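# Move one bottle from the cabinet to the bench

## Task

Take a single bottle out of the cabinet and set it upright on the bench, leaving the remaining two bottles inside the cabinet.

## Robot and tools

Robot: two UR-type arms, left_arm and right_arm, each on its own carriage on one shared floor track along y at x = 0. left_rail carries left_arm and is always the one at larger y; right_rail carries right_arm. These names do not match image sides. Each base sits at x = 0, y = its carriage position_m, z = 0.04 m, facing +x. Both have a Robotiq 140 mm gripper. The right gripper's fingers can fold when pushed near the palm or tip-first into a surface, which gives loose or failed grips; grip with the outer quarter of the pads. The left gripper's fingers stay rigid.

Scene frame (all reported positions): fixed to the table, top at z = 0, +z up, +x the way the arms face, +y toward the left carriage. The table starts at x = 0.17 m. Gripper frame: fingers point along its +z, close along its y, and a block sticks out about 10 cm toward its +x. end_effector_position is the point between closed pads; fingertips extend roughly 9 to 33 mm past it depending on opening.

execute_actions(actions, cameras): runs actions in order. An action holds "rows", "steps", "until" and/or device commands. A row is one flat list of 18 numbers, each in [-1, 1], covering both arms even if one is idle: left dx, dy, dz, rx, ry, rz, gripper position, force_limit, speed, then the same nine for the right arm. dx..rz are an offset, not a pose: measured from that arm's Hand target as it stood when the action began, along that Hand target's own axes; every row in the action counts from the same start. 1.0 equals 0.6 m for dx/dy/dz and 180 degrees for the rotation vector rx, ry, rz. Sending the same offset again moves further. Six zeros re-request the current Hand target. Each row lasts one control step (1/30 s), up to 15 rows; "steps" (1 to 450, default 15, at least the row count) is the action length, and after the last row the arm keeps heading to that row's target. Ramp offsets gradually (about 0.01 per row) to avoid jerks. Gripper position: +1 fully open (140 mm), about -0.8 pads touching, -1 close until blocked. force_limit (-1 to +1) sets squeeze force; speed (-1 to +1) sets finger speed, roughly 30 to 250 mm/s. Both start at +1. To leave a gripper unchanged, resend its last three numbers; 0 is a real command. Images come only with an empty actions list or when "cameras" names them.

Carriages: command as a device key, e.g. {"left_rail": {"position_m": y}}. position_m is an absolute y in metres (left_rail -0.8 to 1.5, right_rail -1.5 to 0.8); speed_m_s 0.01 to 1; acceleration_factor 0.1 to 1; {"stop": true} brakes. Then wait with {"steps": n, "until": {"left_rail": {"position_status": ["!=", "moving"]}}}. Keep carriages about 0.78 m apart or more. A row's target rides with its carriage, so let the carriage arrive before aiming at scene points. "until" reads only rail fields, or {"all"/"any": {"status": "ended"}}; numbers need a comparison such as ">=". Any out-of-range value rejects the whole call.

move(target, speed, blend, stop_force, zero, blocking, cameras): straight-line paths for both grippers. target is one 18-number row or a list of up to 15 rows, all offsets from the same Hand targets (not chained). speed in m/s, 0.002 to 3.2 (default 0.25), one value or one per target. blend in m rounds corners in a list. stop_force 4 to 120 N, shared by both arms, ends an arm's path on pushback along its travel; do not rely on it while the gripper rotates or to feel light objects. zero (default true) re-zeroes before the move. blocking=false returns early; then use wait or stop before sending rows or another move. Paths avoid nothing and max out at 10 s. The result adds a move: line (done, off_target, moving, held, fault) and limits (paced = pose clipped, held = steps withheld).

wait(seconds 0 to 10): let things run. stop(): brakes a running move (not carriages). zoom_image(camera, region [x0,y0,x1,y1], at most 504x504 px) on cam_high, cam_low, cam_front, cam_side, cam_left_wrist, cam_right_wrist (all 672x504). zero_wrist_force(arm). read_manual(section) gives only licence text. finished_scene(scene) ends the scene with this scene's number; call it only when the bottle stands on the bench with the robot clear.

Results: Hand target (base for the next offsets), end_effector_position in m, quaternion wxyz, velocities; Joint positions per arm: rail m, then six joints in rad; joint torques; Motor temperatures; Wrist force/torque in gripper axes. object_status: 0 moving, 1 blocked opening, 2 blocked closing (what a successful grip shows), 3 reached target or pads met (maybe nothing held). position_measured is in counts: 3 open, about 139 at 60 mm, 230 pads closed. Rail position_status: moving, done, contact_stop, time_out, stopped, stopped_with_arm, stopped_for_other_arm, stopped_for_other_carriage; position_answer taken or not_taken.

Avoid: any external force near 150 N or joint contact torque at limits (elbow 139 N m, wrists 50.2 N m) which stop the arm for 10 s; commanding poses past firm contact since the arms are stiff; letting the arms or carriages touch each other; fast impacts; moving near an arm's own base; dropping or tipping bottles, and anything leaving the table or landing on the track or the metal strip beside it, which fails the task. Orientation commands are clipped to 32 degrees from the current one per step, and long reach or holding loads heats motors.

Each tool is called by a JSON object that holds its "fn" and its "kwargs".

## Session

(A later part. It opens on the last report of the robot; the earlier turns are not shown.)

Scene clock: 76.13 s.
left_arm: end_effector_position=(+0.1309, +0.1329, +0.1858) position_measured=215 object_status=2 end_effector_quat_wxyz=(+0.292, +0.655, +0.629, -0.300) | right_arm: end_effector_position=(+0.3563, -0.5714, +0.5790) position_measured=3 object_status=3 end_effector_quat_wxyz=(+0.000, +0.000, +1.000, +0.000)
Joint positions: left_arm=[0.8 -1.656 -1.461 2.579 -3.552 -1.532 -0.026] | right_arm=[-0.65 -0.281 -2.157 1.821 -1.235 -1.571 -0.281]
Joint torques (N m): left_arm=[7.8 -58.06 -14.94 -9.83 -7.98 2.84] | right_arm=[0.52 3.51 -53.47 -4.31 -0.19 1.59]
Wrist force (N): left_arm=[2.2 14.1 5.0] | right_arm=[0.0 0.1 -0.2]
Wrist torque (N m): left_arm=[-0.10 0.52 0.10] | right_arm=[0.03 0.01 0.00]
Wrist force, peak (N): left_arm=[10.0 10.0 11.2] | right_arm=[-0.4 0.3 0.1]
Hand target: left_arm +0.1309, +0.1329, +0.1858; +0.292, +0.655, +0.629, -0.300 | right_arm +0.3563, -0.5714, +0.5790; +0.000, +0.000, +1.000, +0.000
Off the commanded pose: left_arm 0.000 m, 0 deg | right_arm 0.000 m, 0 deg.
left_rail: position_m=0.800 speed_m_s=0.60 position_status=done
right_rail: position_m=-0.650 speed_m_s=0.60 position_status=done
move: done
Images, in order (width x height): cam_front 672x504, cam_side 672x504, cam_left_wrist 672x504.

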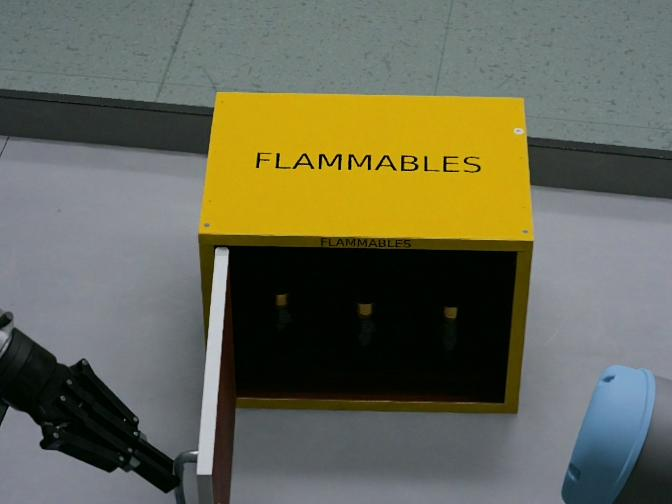

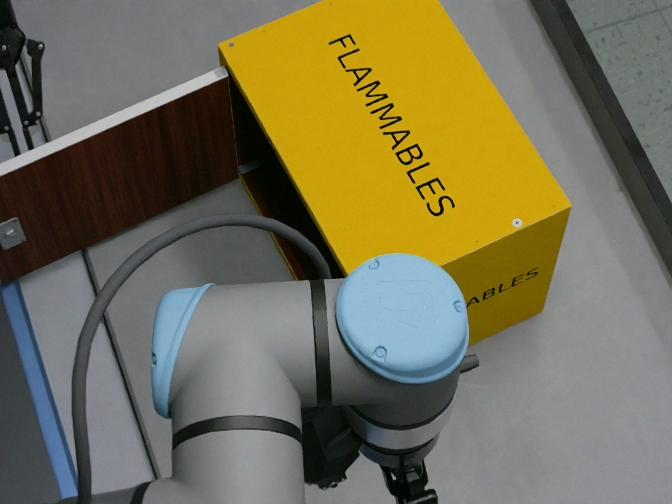

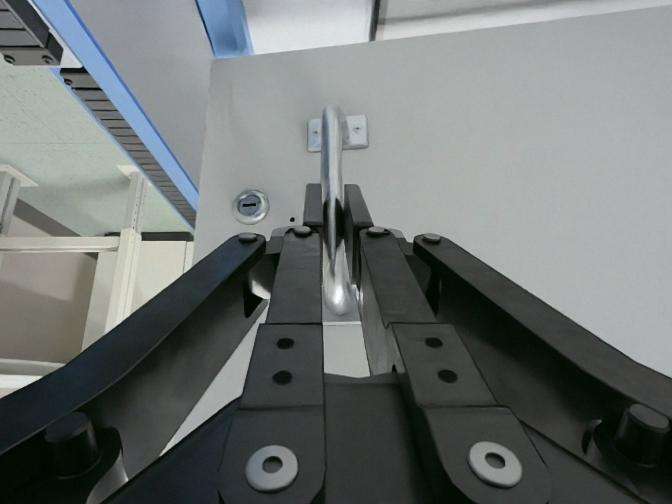

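{"fn": "execute_actions", "kwargs": {"actions": [{"right_rail":{"position_m":-0.8,"speed_m_s":0.6,"acceleration_factor":0.5},"steps":90,"until":{"right_rail":{"position_status":["!=","moving"]}}}]}}

{"fn": "move", "kwargs": {"target": [0,0,0,0,0,0,-1,0,-1,0.06,0.869,0.532,-0.0388,-0.4433,-0.0462,1,1,1], "speed": 0.3, "cameras": ["cam_right_wrist","cam_front","cam_side"]}}

Scene clock: 79.90 s.
left_arm: end_effector_position=(+0.1309, +0.1329, +0.1858) position_measured=215 object_status=2 end_effector_quat_wxyz=(+0.292, +0.655, +0.629, -0.300) | right_arm: end_effector_position=(+0.3563, -0.7214, +0.5790) position_measured=3 object_status=3 end_effector_quat_wxyz=(+0.000, +0.000, +1.000, +0.000)
Joint positions: left_arm=[0.8 -1.656 -1.461 2.579 -3.552 -1.532 -0.026] | right_arm=[-0.8 -0.281 -2.157 1.821 -1.235 -1.571 -0.28]
Joint torques (N m): left_arm=[7.09 -57.74 -15.69 -9.72 -7.72 2.81] | right_arm=[-0.85 4.5 -50.49 -3.9 0.03 1.94]
Wrist force (N): left_arm=[1.5 14.5 4.8] | right_arm=[0.0 0.3 0.0]
Wrist torque (N m): left_arm=[-0.01 0.69 0.10] | right_arm=[0.06 0.01 0.00]
Wrist force, peak (N): left_arm=[1.5 14.8 5.2] | right_arm=[0.0 2.8 0.0]
Hand target: left_arm +0.1309, +0.1329, +0.1858; +0.292, +0.655, +0.629, -0.300 | right_arm +0.3563, -0.7214, +0.5790; +0.000, +0.000, +1.000, +0.000
Tool commands: left_gripper/position=-1.0 left_gripper/force_limit=+0.0 left_gripper/speed=-1.0 right_gripper/position=+1.0 right_gripper/force_limit=+1.0 right_gripper/speed=+1.0
Off the commanded pose: left_arm 0.000 m, 0 deg | right_arm 0.000 m, 0 deg.
left_rail: position_m=0.800 speed_m_s=0.60 position_status=done
right_rail: position_m=-0.800 speed_m_s=0.60 position_status=done

Scene clock: 83.43 s.
left_arm: end_effector_position=(+0.1309, +0.1329, +0.1858) position_measured=215 object_status=2 end_effector_quat_wxyz=(+0.292, +0.655, +0.629, -0.300) | right_arm: end_effector_position=(+0.3203, -0.2001, +0.2598) position_measured=3 object_status=3 end_effector_quat_wxyz=(+0.640, -0.067, +0.763, +0.056)
Joint positions: left_arm=[0.8 -1.656 -1.461 2.579 -3.552 -1.532 -0.026] | right_arm=[-0.8 1.262 -1.054 2.327 -4.052 -2.63 0.319]
Joint torques (N m): left_arm=[7.35 -56.75 -15.04 -9.54 -7.94 2.58] | right_arm=[-23.46 -47.09 -26.11 -7.21 3.54 -3]
Wrist force (N): left_arm=[2.0 14.1 4.7] | right_arm=[1.0 0.6 -0.5]
Wrist torque (N m): left_arm=[-0.09 0.57 0.09] | right_arm=[0.38 -0.47 0.40]
Wrist force, peak (N): left_arm=[1.1 14.6 5.5] | right_arm=[2.7 2.3 0.0]
Hand target: left_arm +0.1309, +0.1329, +0.1858; +0.292, +0.655, +0.629, -0.300 | right_arm +0.3204, -0.2001, +0.2598; +0.640, -0.067, +0.763, +0.056
Off the commanded pose: left_arm 0.000 m, 0 deg | right_arm 0.000 m, 0 deg.
left_rail: position_m=0.800 speed_m_s=0.60 position_status=done
right_rail: position_m=-0.800 speed_m_s=0.60 position_status=done
move: done
Images, in order (width x height): cam_front 672x504, cam_side 672x504, cam_right_wrist 672x504.

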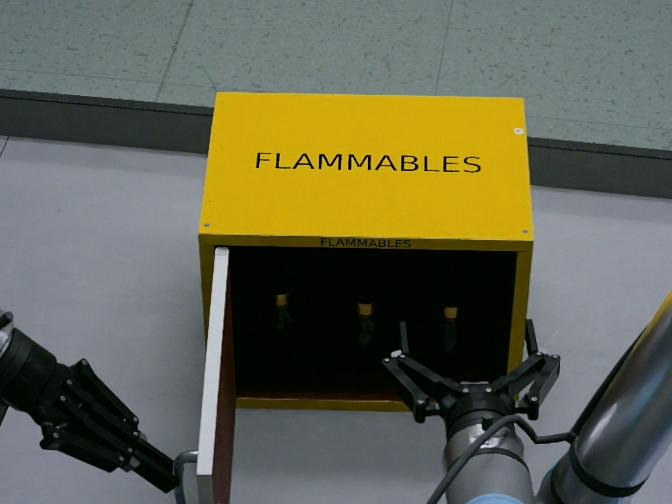

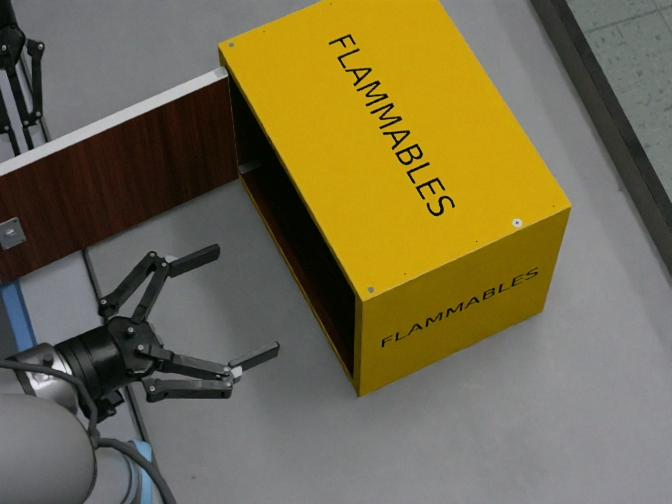

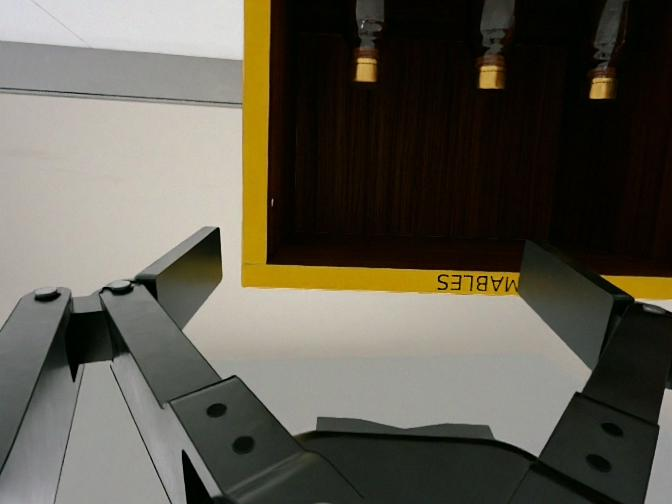

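{"fn": "move", "kwargs": {"target": [0,0,0,0,0,0,-1,0,-1,0.11,0.0116,-0.0473,0,0.0833,0,1,1,1], "speed": 0.2, "cameras": ["cam_right_wrist"]}}

{"fn": "zoom_image", "kwargs": {"camera": "cam_right_wrist", "region": [230, 20, 650, 335]}}

Scene clock: 86.67 s.
left_arm: end_effector_position=(+0.1309, +0.1329, +0.1858) position_measured=215 object_status=2 end_effector_quat_wxyz=(+0.292, +0.655, +0.629, -0.300) | right_arm: end_effector_position=(+0.2803, -0.2000, +0.1997) position_measured=3 object_status=3 end_effector_quat_wxyz=(+0.535, -0.074, +0.840, +0.047)
Joint positions: left_arm=[0.8 -1.656 -1.461 2.579 -3.552 -1.532 -0.026] | right_arm=[-0.8 1.29 -1.203 2.396 -3.521 -2.522 0.711]
Joint torques (N m): left_arm=[6.95 -57.14 -15.43 -9.66 -7.71 2.63] | right_arm=[-21.97 -73.64 -31.91 -0.64 2.71 4.21]
Wrist force (N): left_arm=[1.5 14.2 4.8] | right_arm=[1.1 0.6 -0.4]
Wrist torque (N m): left_arm=[-0.07 0.70 0.10] | right_arm=[0.35 -0.45 0.04]
Wrist force, peak (N): left_arm=[1.2 14.6 5.4] | right_arm=[1.5 0.5 -0.9]
Hand target: left_arm +0.1309, +0.1329, +0.1858; +0.292, +0.655, +0.629, -0.300 | right_arm +0.2804, -0.2000, +0.1997; +0.535, -0.073, +0.840, +0.047
Off the commanded pose: left_arm 0.000 m, 0 deg | right_arm 0.000 m, 0 deg.
left_rail: position_m=0.800 speed_m_s=0.60 position_status=done
right_rail: position_m=-0.800 speed_m_s=0.60 position_status=done
move: done
Images, in order (width x height): cam_right_wrist 672x504.

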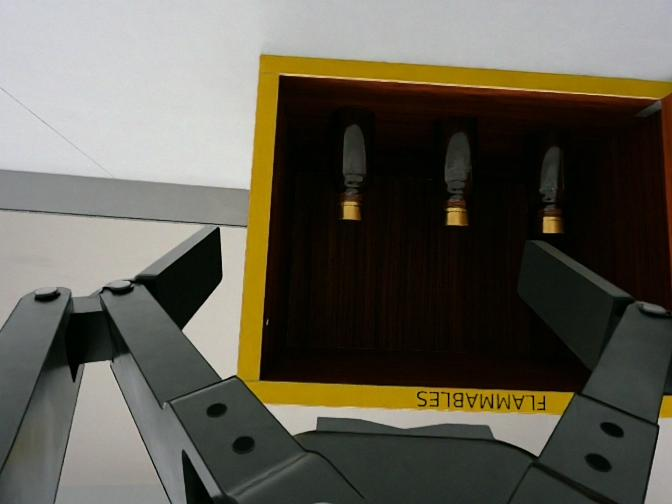

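Scaled by 1.200.

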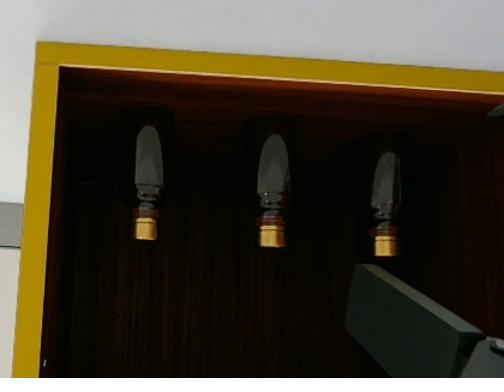

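{"fn": "move", "kwargs": {"target": [0,0,0,0,0,0,-1,0,-1,0.037,0.0205,0.2072,0.0509,-0.0166,0.0221,0.11,-0.2,0], "speed": 0.15, "cameras": ["cam_right_wrist","cam_side","cam_front"]}}

Scene clock: 93.27 s.
left_arm: end_effector_position=(+0.1309, +0.1329, +0.1858) position_measured=215 object_status=2 end_effector_quat_wxyz=(+0.292, +0.655, +0.629, -0.300) | right_arm: end_effector_position=(+0.3798, -0.1701, +0.1272) position_measured=115 object_status=3 end_effector_quat_wxyz=(+0.559, +0.000, +0.829, +0.000)
Joint positions: left_arm=[0.8 -1.656 -1.461 2.579 -3.552 -1.532 -0.026] | right_arm=[-0.8 1.191 -0.954 2.23 -3.591 -2.608 0.752]
Joint torques (N m): left_arm=[6.28 -58.01 -14.99 -9.51 -7.79 2.51] | right_arm=[-22.89 -54.32 -28.78 -8.86 -4.68 4.08]
Wrist force (N): left_arm=[1.5 14.3 5.0] | right_arm=[1.0 0.5 -0.6]
Wrist torque (N m): left_arm=[-0.05 0.68 0.10] | right_arm=[0.32 -0.37 0.07]
Wrist force, peak (N): left_arm=[1.7 14.6 5.8] | right_arm=[1.0 0.1 -1.9]
Hand target: left_arm +0.1309, +0.1329, +0.1858; +0.292, +0.655, +0.629, -0.300 | right_arm +0.3800, -0.1700, +0.1271; +0.559, +0.000, +0.829, +0.000
Off the commanded pose: left_arm 0.000 m, 0 deg | right_arm 0.000 m, 0 deg.
left_rail: position_m=0.800 speed_m_s=0.60 position_status=done
right_rail: position_m=-0.800 speed_m_s=0.60 position_status=done
move: done
Images, in order (width x height): cam_front 672x504, cam_side 672x504, cam_right_wrist 672x504.

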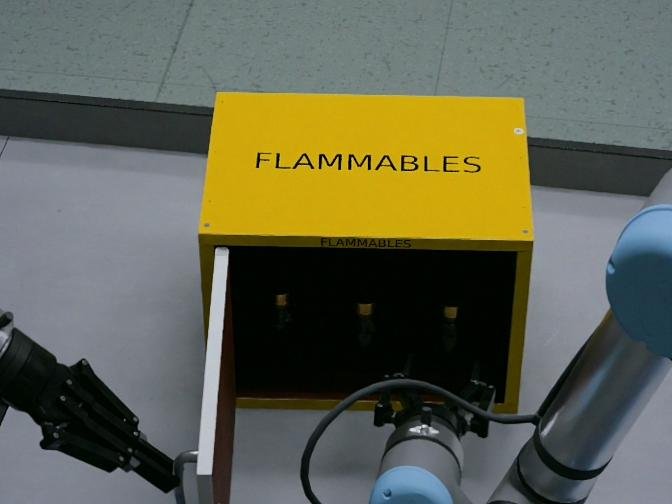

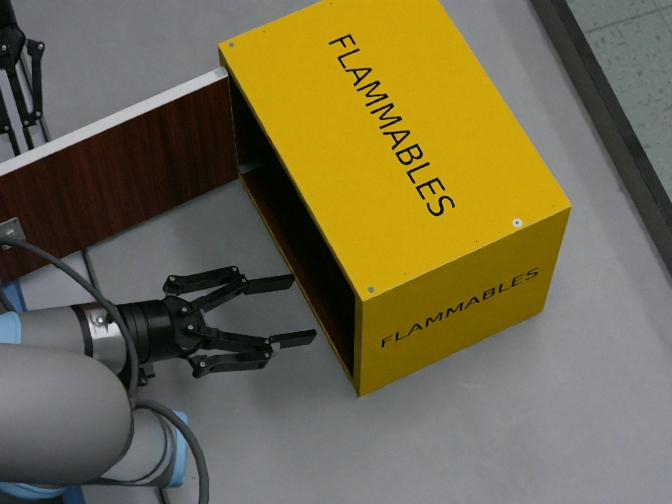

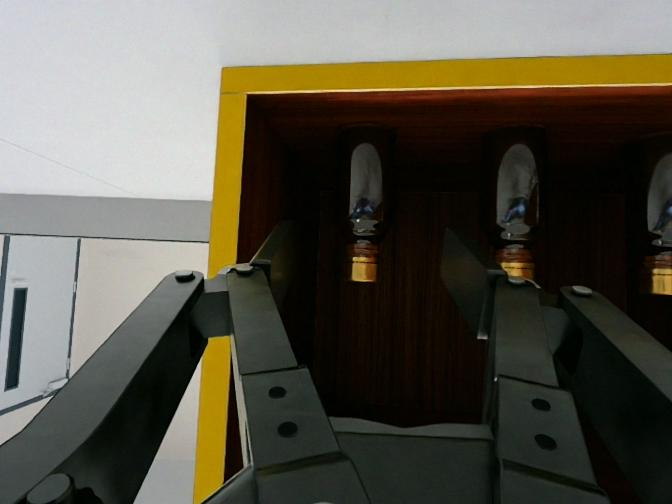

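{"fn": "move", "kwargs": {"target": [0,0,0,0,0,0,-1,0,-1,0.0276,0,0.0651,0,0,0,0.0,-0.2,0], "speed": 0.1, "cameras": ["cam_right_wrist","cam_side","cam_front"]}}

{"fn": "zoom_image", "kwargs": {"camera": "cam_right_wrist", "region": [180, 60, 480, 360]}}

Scene clock: 97.13 s.
left_arm: end_effector_position=(+0.1309, +0.1329, +0.1858) position_measured=215 object_status=2 end_effector_quat_wxyz=(+0.292, +0.655, +0.629, -0.300) | right_arm: end_effector_position=(+0.4099, -0.1699, +0.0972) position_measured=129 object_status=3 end_effector_quat_wxyz=(+0.559, +0.000, +0.829, +0.000)
Joint positions: left_arm=[0.8 -1.656 -1.461 2.579 -3.552 -1.532 -0.026] | right_arm=[-0.8 1.146 -0.881 2.206 -3.692 -2.577 0.691]
Joint torques (N m): left_arm=[8.01 -58.4 -16.35 -9.45 -7.41 2.27] | right_arm=[-23.14 -60.98 -24.95 -8.87 2.02 -2.64]
Wrist force (N): left_arm=[1.7 13.9 4.6] | right_arm=[1.1 0.7 -0.4]
Wrist torque (N m): left_arm=[-0.13 0.65 0.09] | right_arm=[0.37 -0.41 0.38]
Wrist force, peak (N): left_arm=[2.0 14.8 5.1] | right_arm=[1.8 0.8 0.4]
Hand target: left_arm +0.1309, +0.1329, +0.1858; +0.292, +0.655, +0.629, -0.300 | right_arm +0.4100, -0.1699, +0.0971; +0.559, +0.000, +0.829, +0.000
Off the commanded pose: left_arm 0.000 m, 0 deg | right_arm 0.000 m, 0 deg.
left_rail: position_m=0.800 speed_m_s=0.60 position_status=done
right_rail: position_m=-0.800 speed_m_s=0.60 position_status=done
move: done
Images, in order (width x height): cam_front 672x504, cam_side 672x504, cam_right_wrist 672x504.

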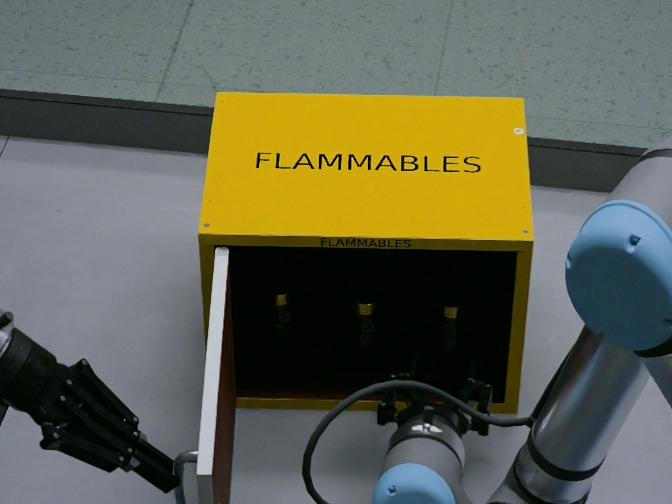

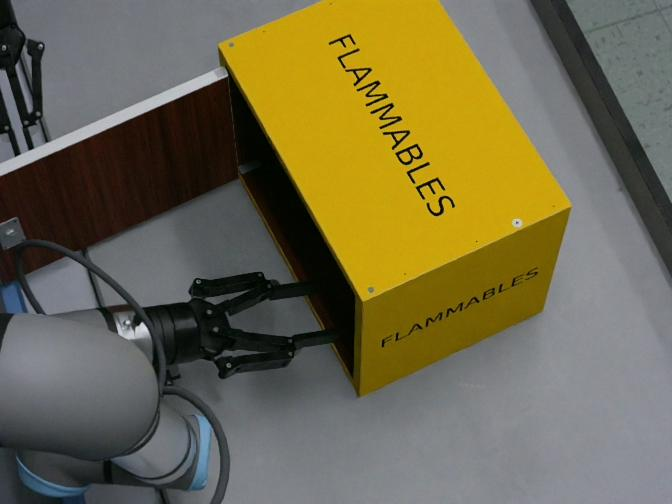

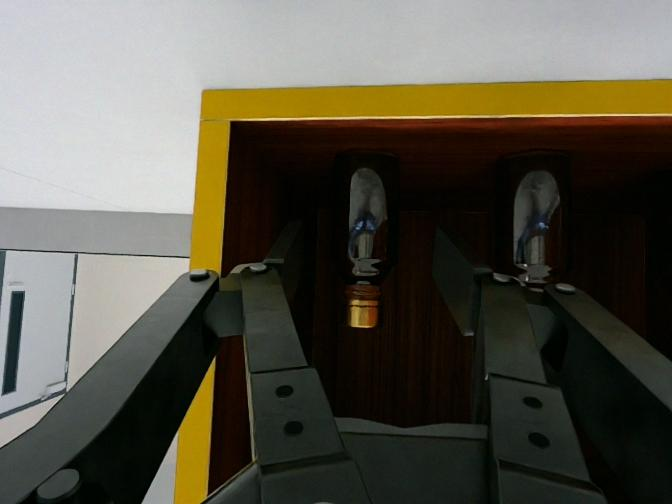

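Scaled by 1.680.

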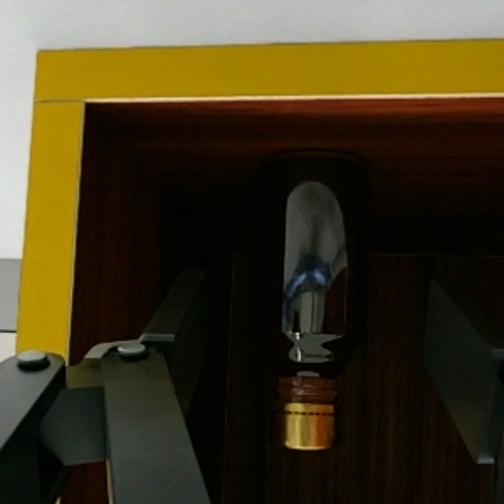

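{"fn": "move", "kwargs": {"target": [0,0,0,0,0,0,-1,0,-1,0,-0.002,0.0817,0,0,0,0.0,-0.2,0], "speed": 0.06, "stop_force": 6, "cameras": ["cam_right_wrist","cam_side"]}}

{"fn": "zoom_image", "kwargs": {"camera": "cam_right_wrist", "region": [180, 100, 480, 400]}}

Scene clock: 100.03 s.
left_arm: end_effector_position=(+0.1309, +0.1329, +0.1858) position_measured=215 object_status=2 end_effector_quat_wxyz=(+0.292, +0.655, +0.629, -0.300) | right_arm: end_effector_position=(+0.4555, -0.1711, +0.0788) position_measured=129 object_status=3 end_effector_quat_wxyz=(+0.559, +0.000, +0.829, +0.000)
Joint positions: left_arm=[0.8 -1.656 -1.461 2.579 -3.552 -1.532 -0.026] | right_arm=[-0.8 1.078 -0.828 2.173 -3.78 -2.527 0.609]
Joint torques (N m): left_arm=[8.48 -57.83 -16.38 -9.56 -7.37 2.23] | right_arm=[-23.27 -59.03 -25.16 -8.85 2.07 -2.6]
Wrist force (N): left_arm=[1.5 14.4 5.0] | right_arm=[1.1 0.4 -0.4]
Wrist torque (N m): left_arm=[-0.04 0.69 0.09] | right_arm=[0.31 -0.40 0.38]
Wrist force, peak (N): left_arm=[1.4 15.0 4.7] | right_arm=[1.7 0.6 -1.3]
Hand target: left_arm +0.1309, +0.1329, +0.1858; +0.292, +0.655, +0.629, -0.300 | right_arm +0.4555, -0.1711, +0.0788; +0.559, +0.000, +0.829, +0.000
Off the commanded pose: left_arm 0.000 m, 0 deg | right_arm 0.000 m, 0 deg.
left_rail: position_m=0.800 speed_m_s=0.60 position_status=done
right_rail: position_m=-0.800 speed_m_s=0.60 position_status=done
move: done
Images, in order (width x height): cam_side 672x504, cam_right_wrist 672x504.

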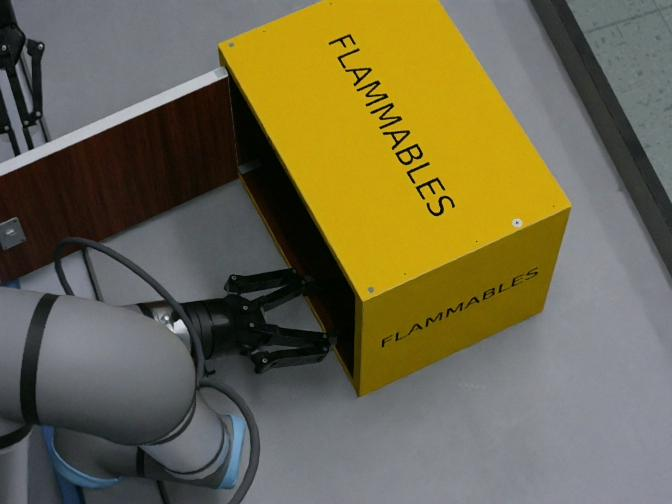

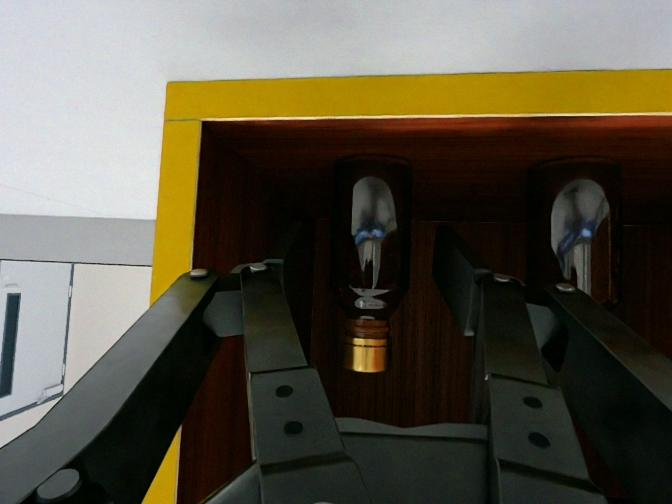

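Scaled by 1.680.

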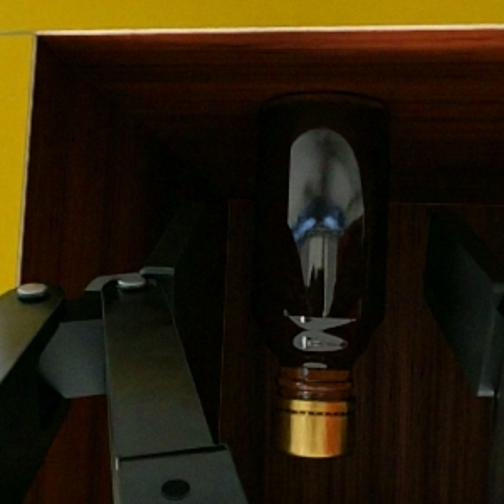

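{"fn": "execute_actions", "kwargs": {"actions": [{"rows":[[0,0,0,0,0,0,-1,0,-1,0,0,0,0,0,0,-1,-0.2,-1]],"steps":75}], "cameras": ["cam_right_wrist"]}}

Scene clock: 103.43 s.
left_arm: end_effector_position=(+0.1309, +0.1329, +0.1858) position_measured=215 object_status=2 end_effector_quat_wxyz=(+0.292, +0.655, +0.629, -0.300) | right_arm: end_effector_position=(+0.4555, -0.1711, +0.0788) position_measured=231 object_status=3 end_effector_quat_wxyz=(+0.559, +0.000, +0.829, +0.000)
Joint positions: left_arm=[0.8 -1.656 -1.461 2.579 -3.552 -1.532 -0.026] | right_arm=[-0.8 1.078 -0.828 2.173 -3.78 -2.527 0.609]
Joint torques (N m): left_arm=[8.15 -56.34 -16.37 -9.48 -7.28 2.47] | right_arm=[-23.65 -62.46 -22.3 -8.3 -0.24 -2.43]
Wrist force (N): left_arm=[1.9 14.2 5.4] | right_arm=[1.2 0.4 -1.5]
Wrist torque (N m): left_arm=[-0.06 0.60 0.10] | right_arm=[0.32 -0.35 0.38]
Wrist force, peak (N): left_arm=[1.8 14.7 5.4] | right_arm=[0.8 1.5 -1.5]
Hand target: left_arm +0.1309, +0.1329, +0.1858; +0.292, +0.655, +0.629, -0.300 | right_arm +0.4555, -0.1712, +0.0788; +0.559, +0.000, +0.829, +0.000
Off the commanded pose: left_arm 0.000 m, 0 deg | right_arm 0.000 m, 0 deg.
left_rail: position_m=0.800 speed_m_s=0.60 position_status=done
right_rail: position_m=-0.800 speed_m_s=0.60 position_status=done
Images, in order (width x height): cam_right_wrist 672x504.

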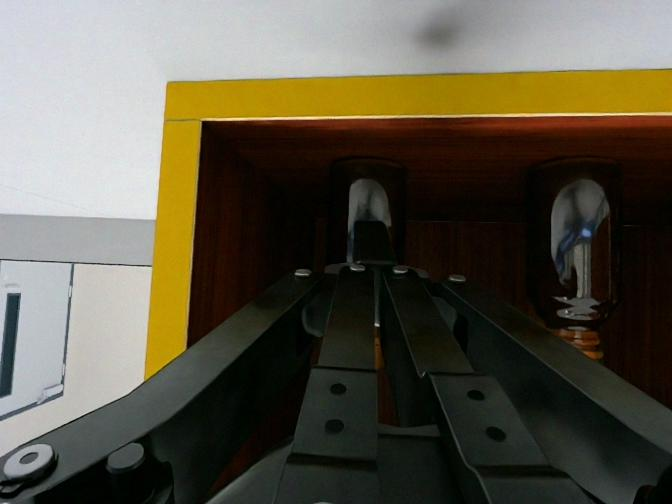

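{"fn": "execute_actions", "kwargs": {"actions": [{"rows":[[0,0,0,0,0,0,-1,0,-1,0,0,0,0,0,0,0.0,-0.2,0]],"steps":30}]}}

{"fn": "move", "kwargs": {"target": [0,0,0,0,0,0,-1,0,-1,-0.0093,-0.0033,0.0563,0,0,0,0.0,-0.2,0], "speed": 0.05, "stop_force": 6, "cameras": ["cam_right_wrist"]}}

{"fn": "zoom_image", "kwargs": {"camera": "cam_right_wrist", "region": [180, 100, 480, 400]}}

Scene clock: 106.10 s.
left_arm: end_effector_position=(+0.1309, +0.1329, +0.1858) position_measured=215 object_status=2 end_effector_quat_wxyz=(+0.292, +0.655, +0.629, -0.300) | right_arm: end_effector_position=(+0.4555, -0.1712, +0.0788) position_measured=129 object_status=3 end_effector_quat_wxyz=(+0.559, +0.000, +0.829, +0.000)
Joint positions: left_arm=[0.8 -1.656 -1.461 2.579 -3.552 -1.532 -0.026] | right_arm=[-0.8 1.078 -0.828 2.173 -3.78 -2.527 0.609]
Joint torques (N m): left_arm=[7.88 -57.31 -16.09 -9.51 -7.49 2.26] | right_arm=[-22.38 -59.91 -15.67 -6.57 -1.4 -2.81]
Wrist force (N): left_arm=[1.8 14.1 5.0] | right_arm=[0.8 0.4 -0.4]
Wrist torque (N m): left_arm=[-0.09 0.61 0.10] | right_arm=[0.32 -0.34 0.39]
Wrist force, peak (N): left_arm=[1.3 14.9 5.1] | right_arm=[1.4 0.5 -2.0]
Hand target: left_arm +0.1309, +0.1329, +0.1858; +0.292, +0.655, +0.629, -0.300 | right_arm +0.4555, -0.1712, +0.0788; +0.559, +0.000, +0.829, +0.000
Off the commanded pose: left_arm 0.000 m, 0 deg | right_arm 0.000 m, 0 deg.
left_rail: position_m=0.800 speed_m_s=0.60 position_status=done
right_rail: position_m=-0.800 speed_m_s=0.60 position_status=done

Scene clock: 107.90 s.
left_arm: end_effector_position=(+0.1309, +0.1329, +0.1858) position_measured=215 object_status=2 end_effector_quat_wxyz=(+0.292, +0.655, +0.629, -0.300) | right_arm: end_effector_position=(+0.4889, -0.1731, +0.0713) position_measured=129 object_status=3 end_effector_quat_wxyz=(+0.559, +0.000, +0.829, +0.000)
Joint positions: left_arm=[0.8 -1.656 -1.461 2.579 -3.552 -1.532 -0.026] | right_arm=[-0.8 1.03 -0.803 2.15 -3.823 -2.49 0.557]
Joint torques (N m): left_arm=[6.67 -57.58 -17.08 -9.38 -7.43 2.13] | right_arm=[-20.74 -63.93 -24.57 -8.94 2.15 -2.84]
Wrist force (N): left_arm=[1.4 14.1 5.1] | right_arm=[0.9 0.4 -0.3]
Wrist torque (N m): left_arm=[-0.10 0.72 0.10] | right_arm=[0.33 -0.35 0.38]
Wrist force, peak (N): left_arm=[2.0 14.6 5.4] | right_arm=[1.2 0.3 -1.1]
Hand target: left_arm +0.1309, +0.1329, +0.1858; +0.292, +0.655, +0.629, -0.300 | right_arm +0.4889, -0.1731, +0.0713; +0.559, +0.000, +0.829, +0.000
Off the commanded pose: left_arm 0.000 m, 0 deg | right_arm 0.000 m, 0 deg.
left_rail: position_m=0.800 speed_m_s=0.60 position_status=done
right_rail: position_m=-0.800 speed_m_s=0.60 position_status=done
move: done
Images, in order (width x height): cam_right_wrist 672x504.

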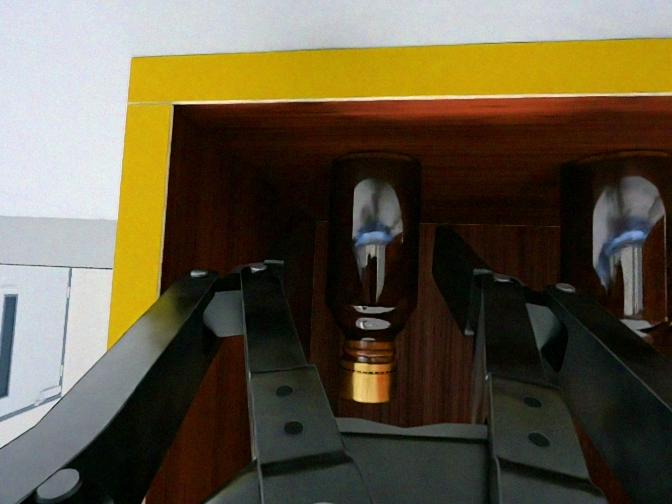

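Scaled by 1.680.

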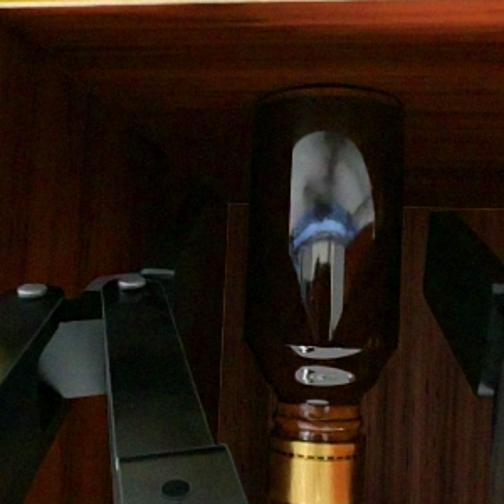

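{"fn": "execute_actions", "kwargs": {"actions": [{"rows":[[0,0,0,0,0,0,-1,0,-1,0,0,0,0,0,0,-1,-0.2,-1]],"steps":75}], "cameras": ["cam_right_wrist"]}}

Scene clock: 111.40 s.
left_arm: end_effector_position=(+0.1309, +0.1329, +0.1858) position_measured=215 object_status=2 end_effector_quat_wxyz=(+0.292, +0.655, +0.629, -0.300) | right_arm: end_effector_position=(+0.4889, -0.1731, +0.0713) position_measured=162 object_status=2 end_effector_quat_wxyz=(+0.559, +0.000, +0.829, +0.000)
Joint positions: left_arm=[0.8 -1.656 -1.461 2.579 -3.552 -1.532 -0.026] | right_arm=[-0.8 1.03 -0.803 2.15 -3.823 -2.49 0.557]
Joint torques (N m): left_arm=[6.31 -58.63 -17.02 -9.24 -7.27 2.38] | right_arm=[-21.92 -64.19 -11.79 -3 -1.47 -2.33]
Wrist force (N): left_arm=[1.3 13.9 5.0] | right_arm=[-1.4 -0.4 -4.2]
Wrist torque (N m): left_arm=[-0.12 0.72 0.09] | right_arm=[0.36 -0.41 0.33]
Wrist force, peak (N): left_arm=[1.8 14.8 5.0] | right_arm=[-1.7 -0.2 -4.6]
Hand target: left_arm +0.1309, +0.1329, +0.1858; +0.292, +0.655, +0.629, -0.300 | right_arm +0.4889, -0.1731, +0.0713; +0.559, +0.000, +0.829, +0.000
Off the commanded pose: left_arm 0.000 m, 0 deg | right_arm 0.000 m, 0 deg.
left_rail: position_m=0.800 speed_m_s=0.60 position_status=done
right_rail: position_m=-0.800 speed_m_s=0.60 position_status=done
Images, in order (width x height): cam_right_wrist 672x504.

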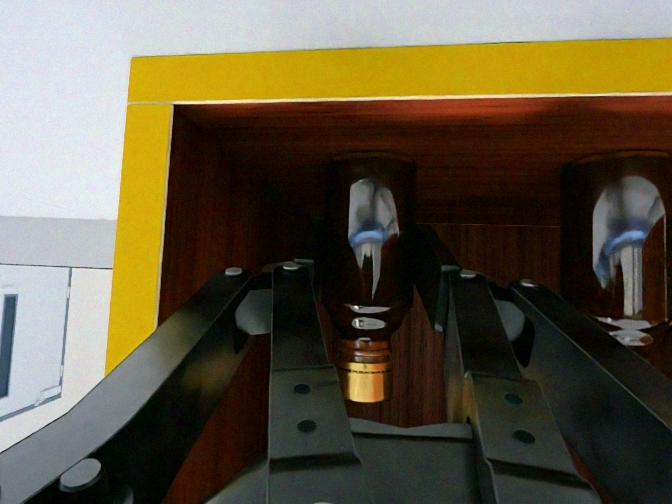

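{"fn": "move", "kwargs": {"target": [0,0,0,0,0,0,-1,0,-1,-0.0464,0,-0.0187,0,0,0,-1,-0.2,-1], "speed": 0.05, "cameras": ["cam_right_wrist","cam_front"]}}

Scene clock: 112.90 s.
left_arm: end_effector_position=(+0.1309, +0.1329, +0.1858) position_measured=215 object_status=2 end_effector_quat_wxyz=(+0.292, +0.655, +0.629, -0.300) | right_arm: end_effector_position=(+0.4889, -0.1731, +0.1011) position_measured=162 object_status=2 end_effector_quat_wxyz=(+0.559, +0.000, +0.829, +0.000)
Joint positions: left_arm=[0.8 -1.656 -1.461 2.579 -3.552 -1.532 -0.026] | right_arm=[-0.8 1.03 -0.86 2.16 -3.777 -2.49 0.557]
Joint torques (N m): left_arm=[6.77 -56.77 -15.79 -9.55 -7.43 2.14] | right_arm=[-19.64 -96.94 -11.21 -1.68 -0.58 4.09]
Wrist force (N): left_arm=[1.5 14.1 4.8] | right_arm=[3.2 0.6 0.3]
Wrist torque (N m): left_arm=[-0.09 0.68 0.09] | right_arm=[0.37 -0.27 0.36]
Wrist force, peak (N): left_arm=[1.2 14.8 5.1] | right_arm=[-1.8 0.1 -4.6]
Hand target: left_arm +0.1309, +0.1329, +0.1858; +0.292, +0.655, +0.629, -0.300 | right_arm +0.4889, -0.1731, +0.1013; +0.559, +0.000, +0.829, +0.000
Off the commanded pose: left_arm 0.000 m, 0 deg | right_arm 0.000 m, 0 deg.
left_rail: position_m=0.800 speed_m_s=0.60 position_status=done
right_rail: position_m=-0.800 speed_m_s=0.60 position_status=done
move: done
Images, in order (width x height): cam_front 672x504, cam_right_wrist 672x504.

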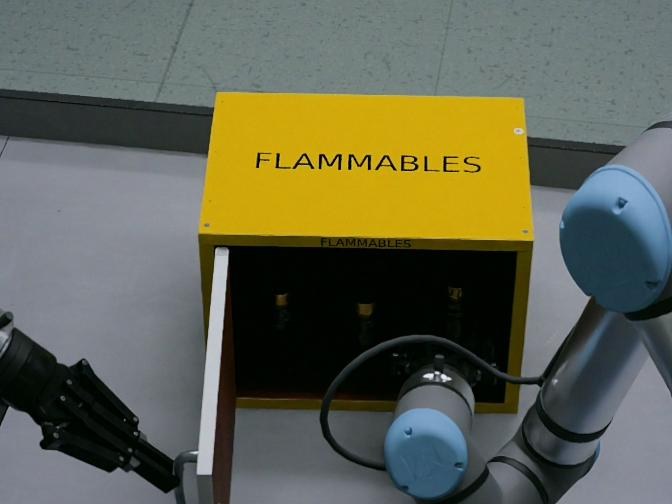

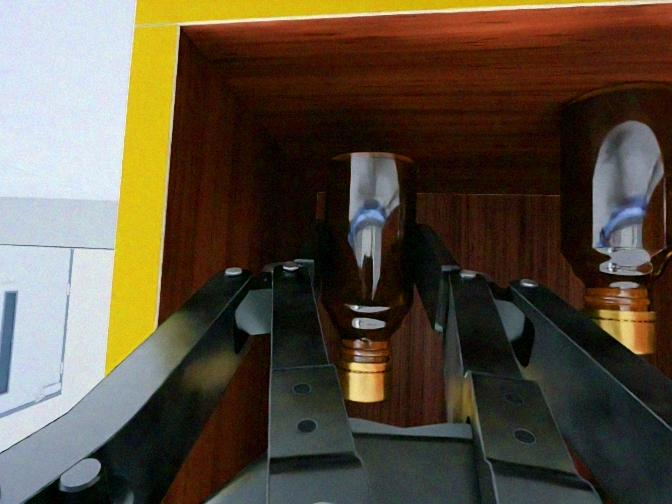

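{"fn": "move", "kwargs": {"target": [0,0,0,0,0,0,-1,0,-1,0.118,0,-0.292,0,0,0,-1,-0.2,-1], "speed": 0.12}}

{"fn": "execute_actions", "kwargs": {"actions": [{"right_rail":{"position_m":-1.1,"speed_m_s":0.3,"acceleration_factor":0.25},"steps":120,"until":{"right_rail":{"position_status":["!=","moving"]}}}], "cameras": ["cam_right_wrist","cam_front","cam_high"]}}

Scene clock: 116.40 s.
left_arm: end_effector_position=(+0.1309, +0.1329, +0.1858) position_measured=215 object_status=2 end_effector_quat_wxyz=(+0.292, +0.655, +0.629, -0.300) | right_arm: end_effector_position=(+0.3000, -0.1732, +0.1012) position_measured=162 object_status=2 end_effector_quat_wxyz=(+0.559, +0.000, +0.829, +0.000)
Joint positions: left_arm=[0.8 -1.656 -1.461 2.579 -3.552 -1.532 -0.026] | right_arm=[-0.8 1.315 -0.948 2.265 -3.45 -2.684 0.96]
Joint torques (N m): left_arm=[6.7 -58.26 -17.11 -9.5 -7.25 2.05] | right_arm=[22 -93.13 -11.21 -0.86 -6.2 4.69]
Wrist force (N): left_arm=[1.7 14.4 4.5] | right_arm=[3.1 0.5 0.3]
Wrist torque (N m): left_arm=[-0.01 0.64 0.10] | right_arm=[0.35 -0.23 0.02]
Wrist force, peak (N): left_arm=[1.6 15.2 5.1] | right_arm=[4.0 0.4 -0.8]
Hand target: left_arm +0.1309, +0.1329, +0.1858; +0.292, +0.655, +0.629, -0.300 | right_arm +0.2999, -0.1732, +0.1012; +0.559, +0.000, +0.829, +0.000
Off the commanded pose: left_arm 0.000 m, 0 deg | right_arm 0.000 m, 0 deg.
left_rail: position_m=0.800 speed_m_s=0.60 position_status=done
right_rail: position_m=-0.800 speed_m_s=0.60 position_status=done
move: done

Scene clock: 118.43 s.
left_arm: end_effector_position=(+0.1309, +0.1329, +0.1858) position_measured=215 object_status=2 end_effector_quat_wxyz=(+0.292, +0.655, +0.629, -0.300) | right_arm: end_effector_position=(+0.2999, -0.4732, +0.1012) position_measured=162 object_status=2 end_effector_quat_wxyz=(+0.559, +0.000, +0.829, +0.000)
Joint positions: left_arm=[0.8 -1.656 -1.461 2.579 -3.552 -1.532 -0.026] | right_arm=[-1.1 1.315 -0.948 2.265 -3.449 -2.684 0.96]
Joint torques (N m): left_arm=[5.53 -55.75 -17.59 -9.56 -7.4 2.08] | right_arm=[13.94 -86.37 -25.01 -2 -4.95 3.88]
Wrist force (N): left_arm=[2.0 14.4 4.9] | right_arm=[3.4 0.4 0.3]
Wrist torque (N m): left_arm=[-0.03 0.57 0.10] | right_arm=[0.33 -0.30 0.02]
Wrist force, peak (N): left_arm=[1.2 14.8 5.4] | right_arm=[3.7 1.4 0.5]
Hand target: left_arm +0.1309, +0.1329, +0.1858; +0.292, +0.655, +0.629, -0.300 | right_arm +0.2999, -0.4732, +0.1012; +0.559, +0.000, +0.829, +0.000
Tool commands: left_gripper/position=-1.0 left_gripper/force_limit=+0.0 left_gripper/speed=-1.0 right_gripper/position=-1.0 right_gripper/force_limit=-0.2 right_gripper/speed=-1.0
Off the commanded pose: left_arm 0.000 m, 0 deg | right_arm 0.000 m, 0 deg.
left_rail: position_m=0.800 speed_m_s=0.60 position_status=done
right_rail: position_m=-1.100 speed_m_s=0.30 position_status=done
Images, in order (width x height): cam_high 672x504, cam_front 672x504, cam_right_wrist 672x504.

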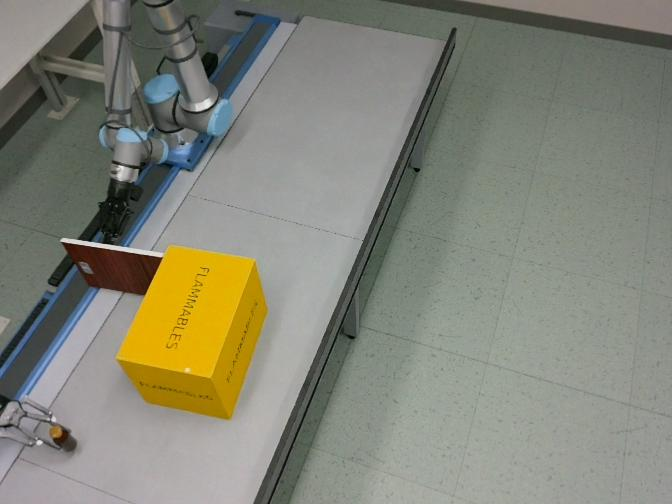

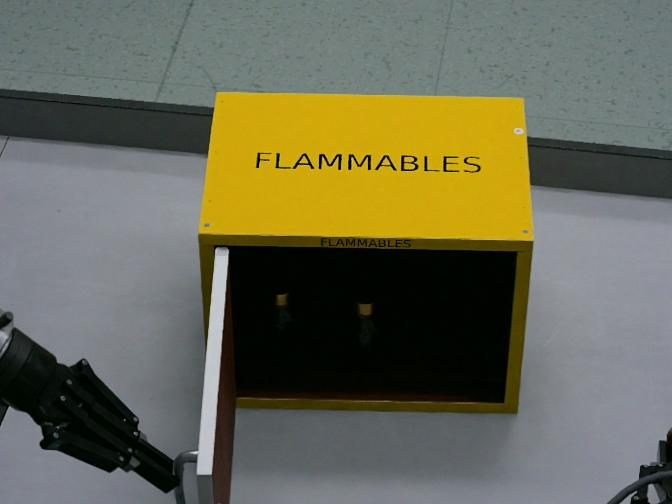

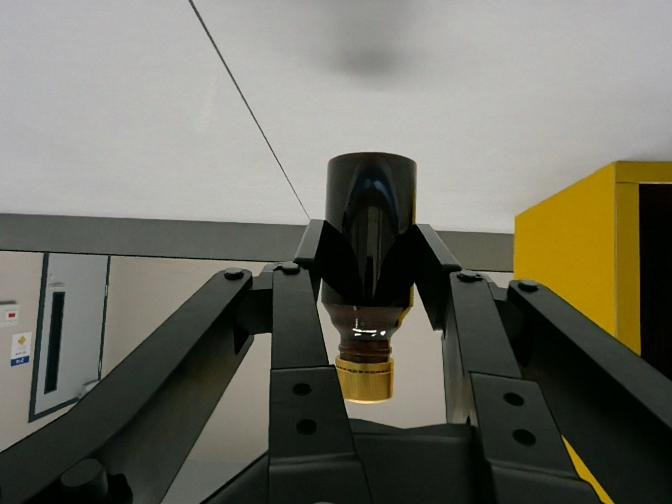

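{"fn": "move", "kwargs": {"target": [0,0,0,0,0,0,-1,0,-1,-0.027,0,0.2048,0,0,0,-1,-0.2,-1], "speed": 0.12}}

{"fn": "move", "kwargs": {"target": [0,0,0,0,0,0,-1,0,-1,0.0541,0,0.0219,0,0,0,-1,-0.2,-1], "speed": 0.015, "stop_force": 4, "cameras": ["cam_right_wrist","cam_side","cam_high"]}}

Scene clock: 120.87 s.
left_arm: end_effector_position=(+0.1309, +0.1329, +0.1858) position_measured=215 object_status=2 end_effector_quat_wxyz=(+0.292, +0.655, +0.629, -0.300) | right_arm: end_effector_position=(+0.4198, -0.4732, +0.0703) position_measured=162 object_status=2 end_effector_quat_wxyz=(+0.559, +0.000, +0.829, +0.000)
Joint positions: left_arm=[0.8 -1.656 -1.461 2.579 -3.552 -1.532 -0.026] | right_arm=[-1.1 1.129 -0.825 2.197 -3.757 -2.565 0.669]
Joint torques (N m): left_arm=[7.24 -56.74 -17.43 -9.41 -7.23 2.13] | right_arm=[-22.65 -59.32 -24.39 -9.49 1.63 -2.8]
Wrist force (N): left_arm=[1.3 14.0 4.7] | right_arm=[3.7 0.9 0.6]
Wrist torque (N m): left_arm=[-0.11 0.73 0.10] | right_arm=[0.43 -0.37 0.39]
Wrist force, peak (N): left_arm=[1.9 14.9 5.0] | right_arm=[3.5 0.6 2.0]
Hand target: left_arm +0.1309, +0.1329, +0.1858; +0.292, +0.655, +0.629, -0.300 | right_arm +0.4199, -0.4732, +0.0703; +0.559, +0.000, +0.829, +0.000
Off the commanded pose: left_arm 0.000 m, 0 deg | right_arm 0.000 m, 0 deg.
left_rail: position_m=0.800 speed_m_s=0.60 position_status=done
right_rail: position_m=-1.100 speed_m_s=0.30 position_status=done
move: done

Scene clock: 123.23 s.
left_arm: end_effector_position=(+0.1309, +0.1329, +0.1858) position_measured=215 object_status=2 end_effector_quat_wxyz=(+0.292, +0.655, +0.629, -0.300) | right_arm: end_effector_position=(+0.4199, -0.4732, +0.0534) position_measured=162 object_status=2 end_effector_quat_wxyz=(+0.559, +0.000, +0.829, +0.000)
Joint positions: left_arm=[0.8 -1.656 -1.461 2.579 -3.552 -1.532 -0.026] | right_arm=[-1.1 1.129 -0.792 2.19 -3.783 -2.564 0.669]
Joint torques (N m): left_arm=[8.61 -57.62 -17.28 -9.58 -7.48 2.17] | right_arm=[-16.84 -96.34 -6.08 -1.76 1.76 -1.41]
Wrist force (N): left_arm=[1.6 14.3 5.0] | right_arm=[2.1 1.1 0.9]
Wrist torque (N m): left_arm=[-0.06 0.68 0.09] | right_arm=[0.49 -0.34 0.38]
Wrist force, peak (N): left_arm=[1.8 14.7 4.8] | right_arm=[-15.2 -0.3 -7.9]
Hand target: left_arm +0.1309, +0.1329, +0.1858; +0.292, +0.655, +0.629, -0.300 | right_arm +0.4199, -0.4731, +0.0534; +0.559, +0.000, +0.829, +0.000 (not the last commanded pose)
Off the commanded pose: left_arm 0.000 m, 0 deg | right_arm 0.018 m, 0 deg.
left_rail: position_m=0.800 speed_m_s=0.60 position_status=done
right_rail: position_m=-1.100 speed_m_s=0.30 position_status=done
move: contact (right_arm)
Images, in order (width x height): cam_high 672x504, cam_side 672x504, cam_right_wrist 672x504.

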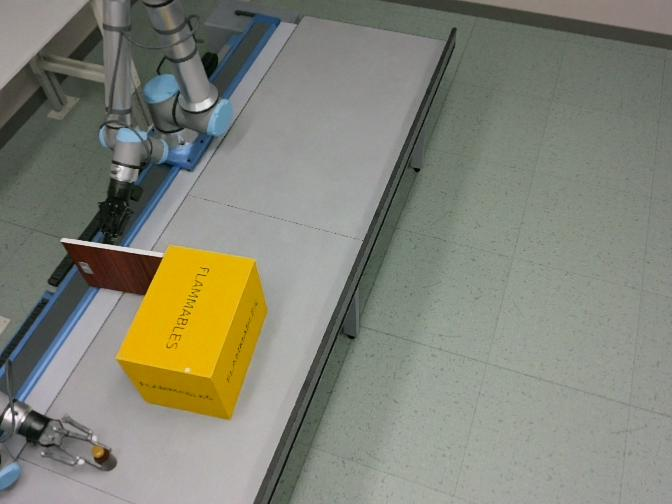

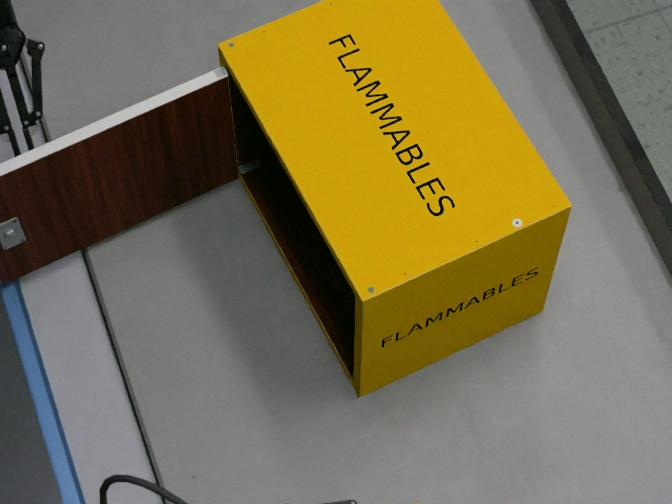

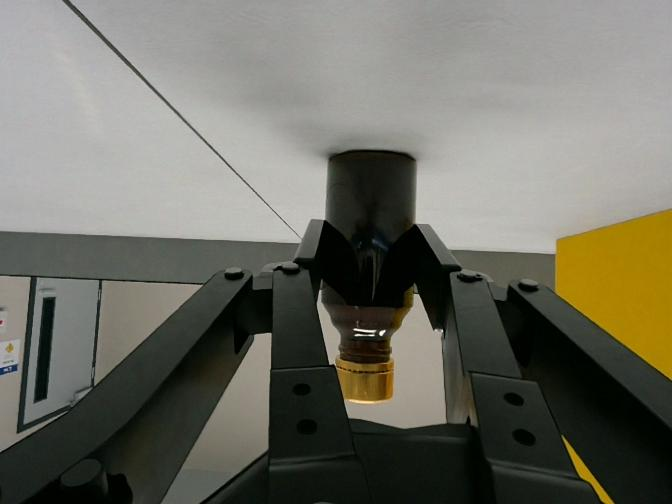

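{"fn": "execute_actions", "kwargs": {"actions": [{"rows":[[0,0,0,0,0,0,-1,0,-1,0,0,0,0,0,0,0.0,-0.2,-1]],"steps":45}], "cameras": ["cam_right_wrist"]}}

Scene clock: 125.50 s.
left_arm: end_effector_position=(+0.1309, +0.1329, +0.1858) position_measured=215 object_status=2 end_effector_quat_wxyz=(+0.292, +0.655, +0.629, -0.300) | right_arm: end_effector_position=(+0.4199, -0.4732, +0.0534) position_measured=129 object_status=3 end_effector_quat_wxyz=(+0.559, +0.000, +0.829, +0.000)
Joint positions: left_arm=[0.8 -1.656 -1.461 2.579 -3.552 -1.532 -0.026] | right_arm=[-1.1 1.129 -0.792 2.19 -3.783 -2.564 0.669]
Joint torques (N m): left_arm=[7.59 -56.58 -16.54 -9.46 -7.3 1.92] | right_arm=[-8.19 -88.54 -15.98 -5.44 2.09 2.11]
Wrist force (N): left_arm=[1.6 14.2 4.9] | right_arm=[0.6 1.0 0.1]
Wrist torque (N m): left_arm=[-0.07 0.67 0.09] | right_arm=[0.46 -0.31 0.38]
Wrist force, peak (N): left_arm=[1.4 14.8 4.7] | right_arm=[2.3 1.4 1.2]
Hand target: left_arm +0.1309, +0.1329, +0.1858; +0.292, +0.655, +0.629, -0.300 | right_arm +0.4199, -0.4731, +0.0534; +0.559, +0.000, +0.829, +0.000
Off the commanded pose: left_arm 0.000 m, 0 deg | right_arm 0.000 m, 0 deg.
left_rail: position_m=0.800 speed_m_s=0.60 position_status=done
right_rail: position_m=-1.100 speed_m_s=0.30 position_status=done
Images, in order (width x height): cam_right_wrist 672x504.

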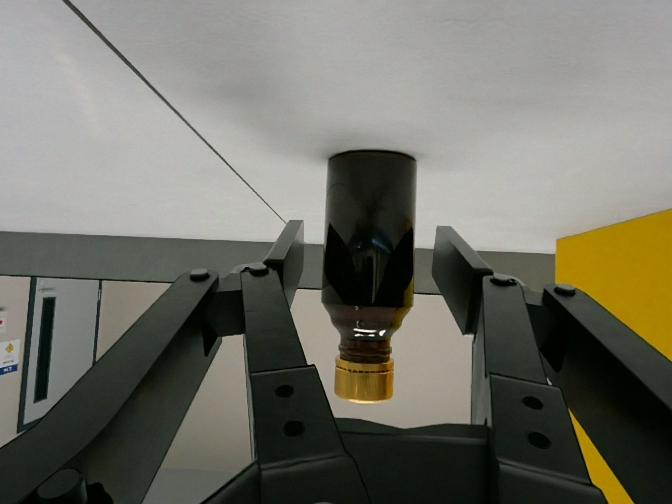

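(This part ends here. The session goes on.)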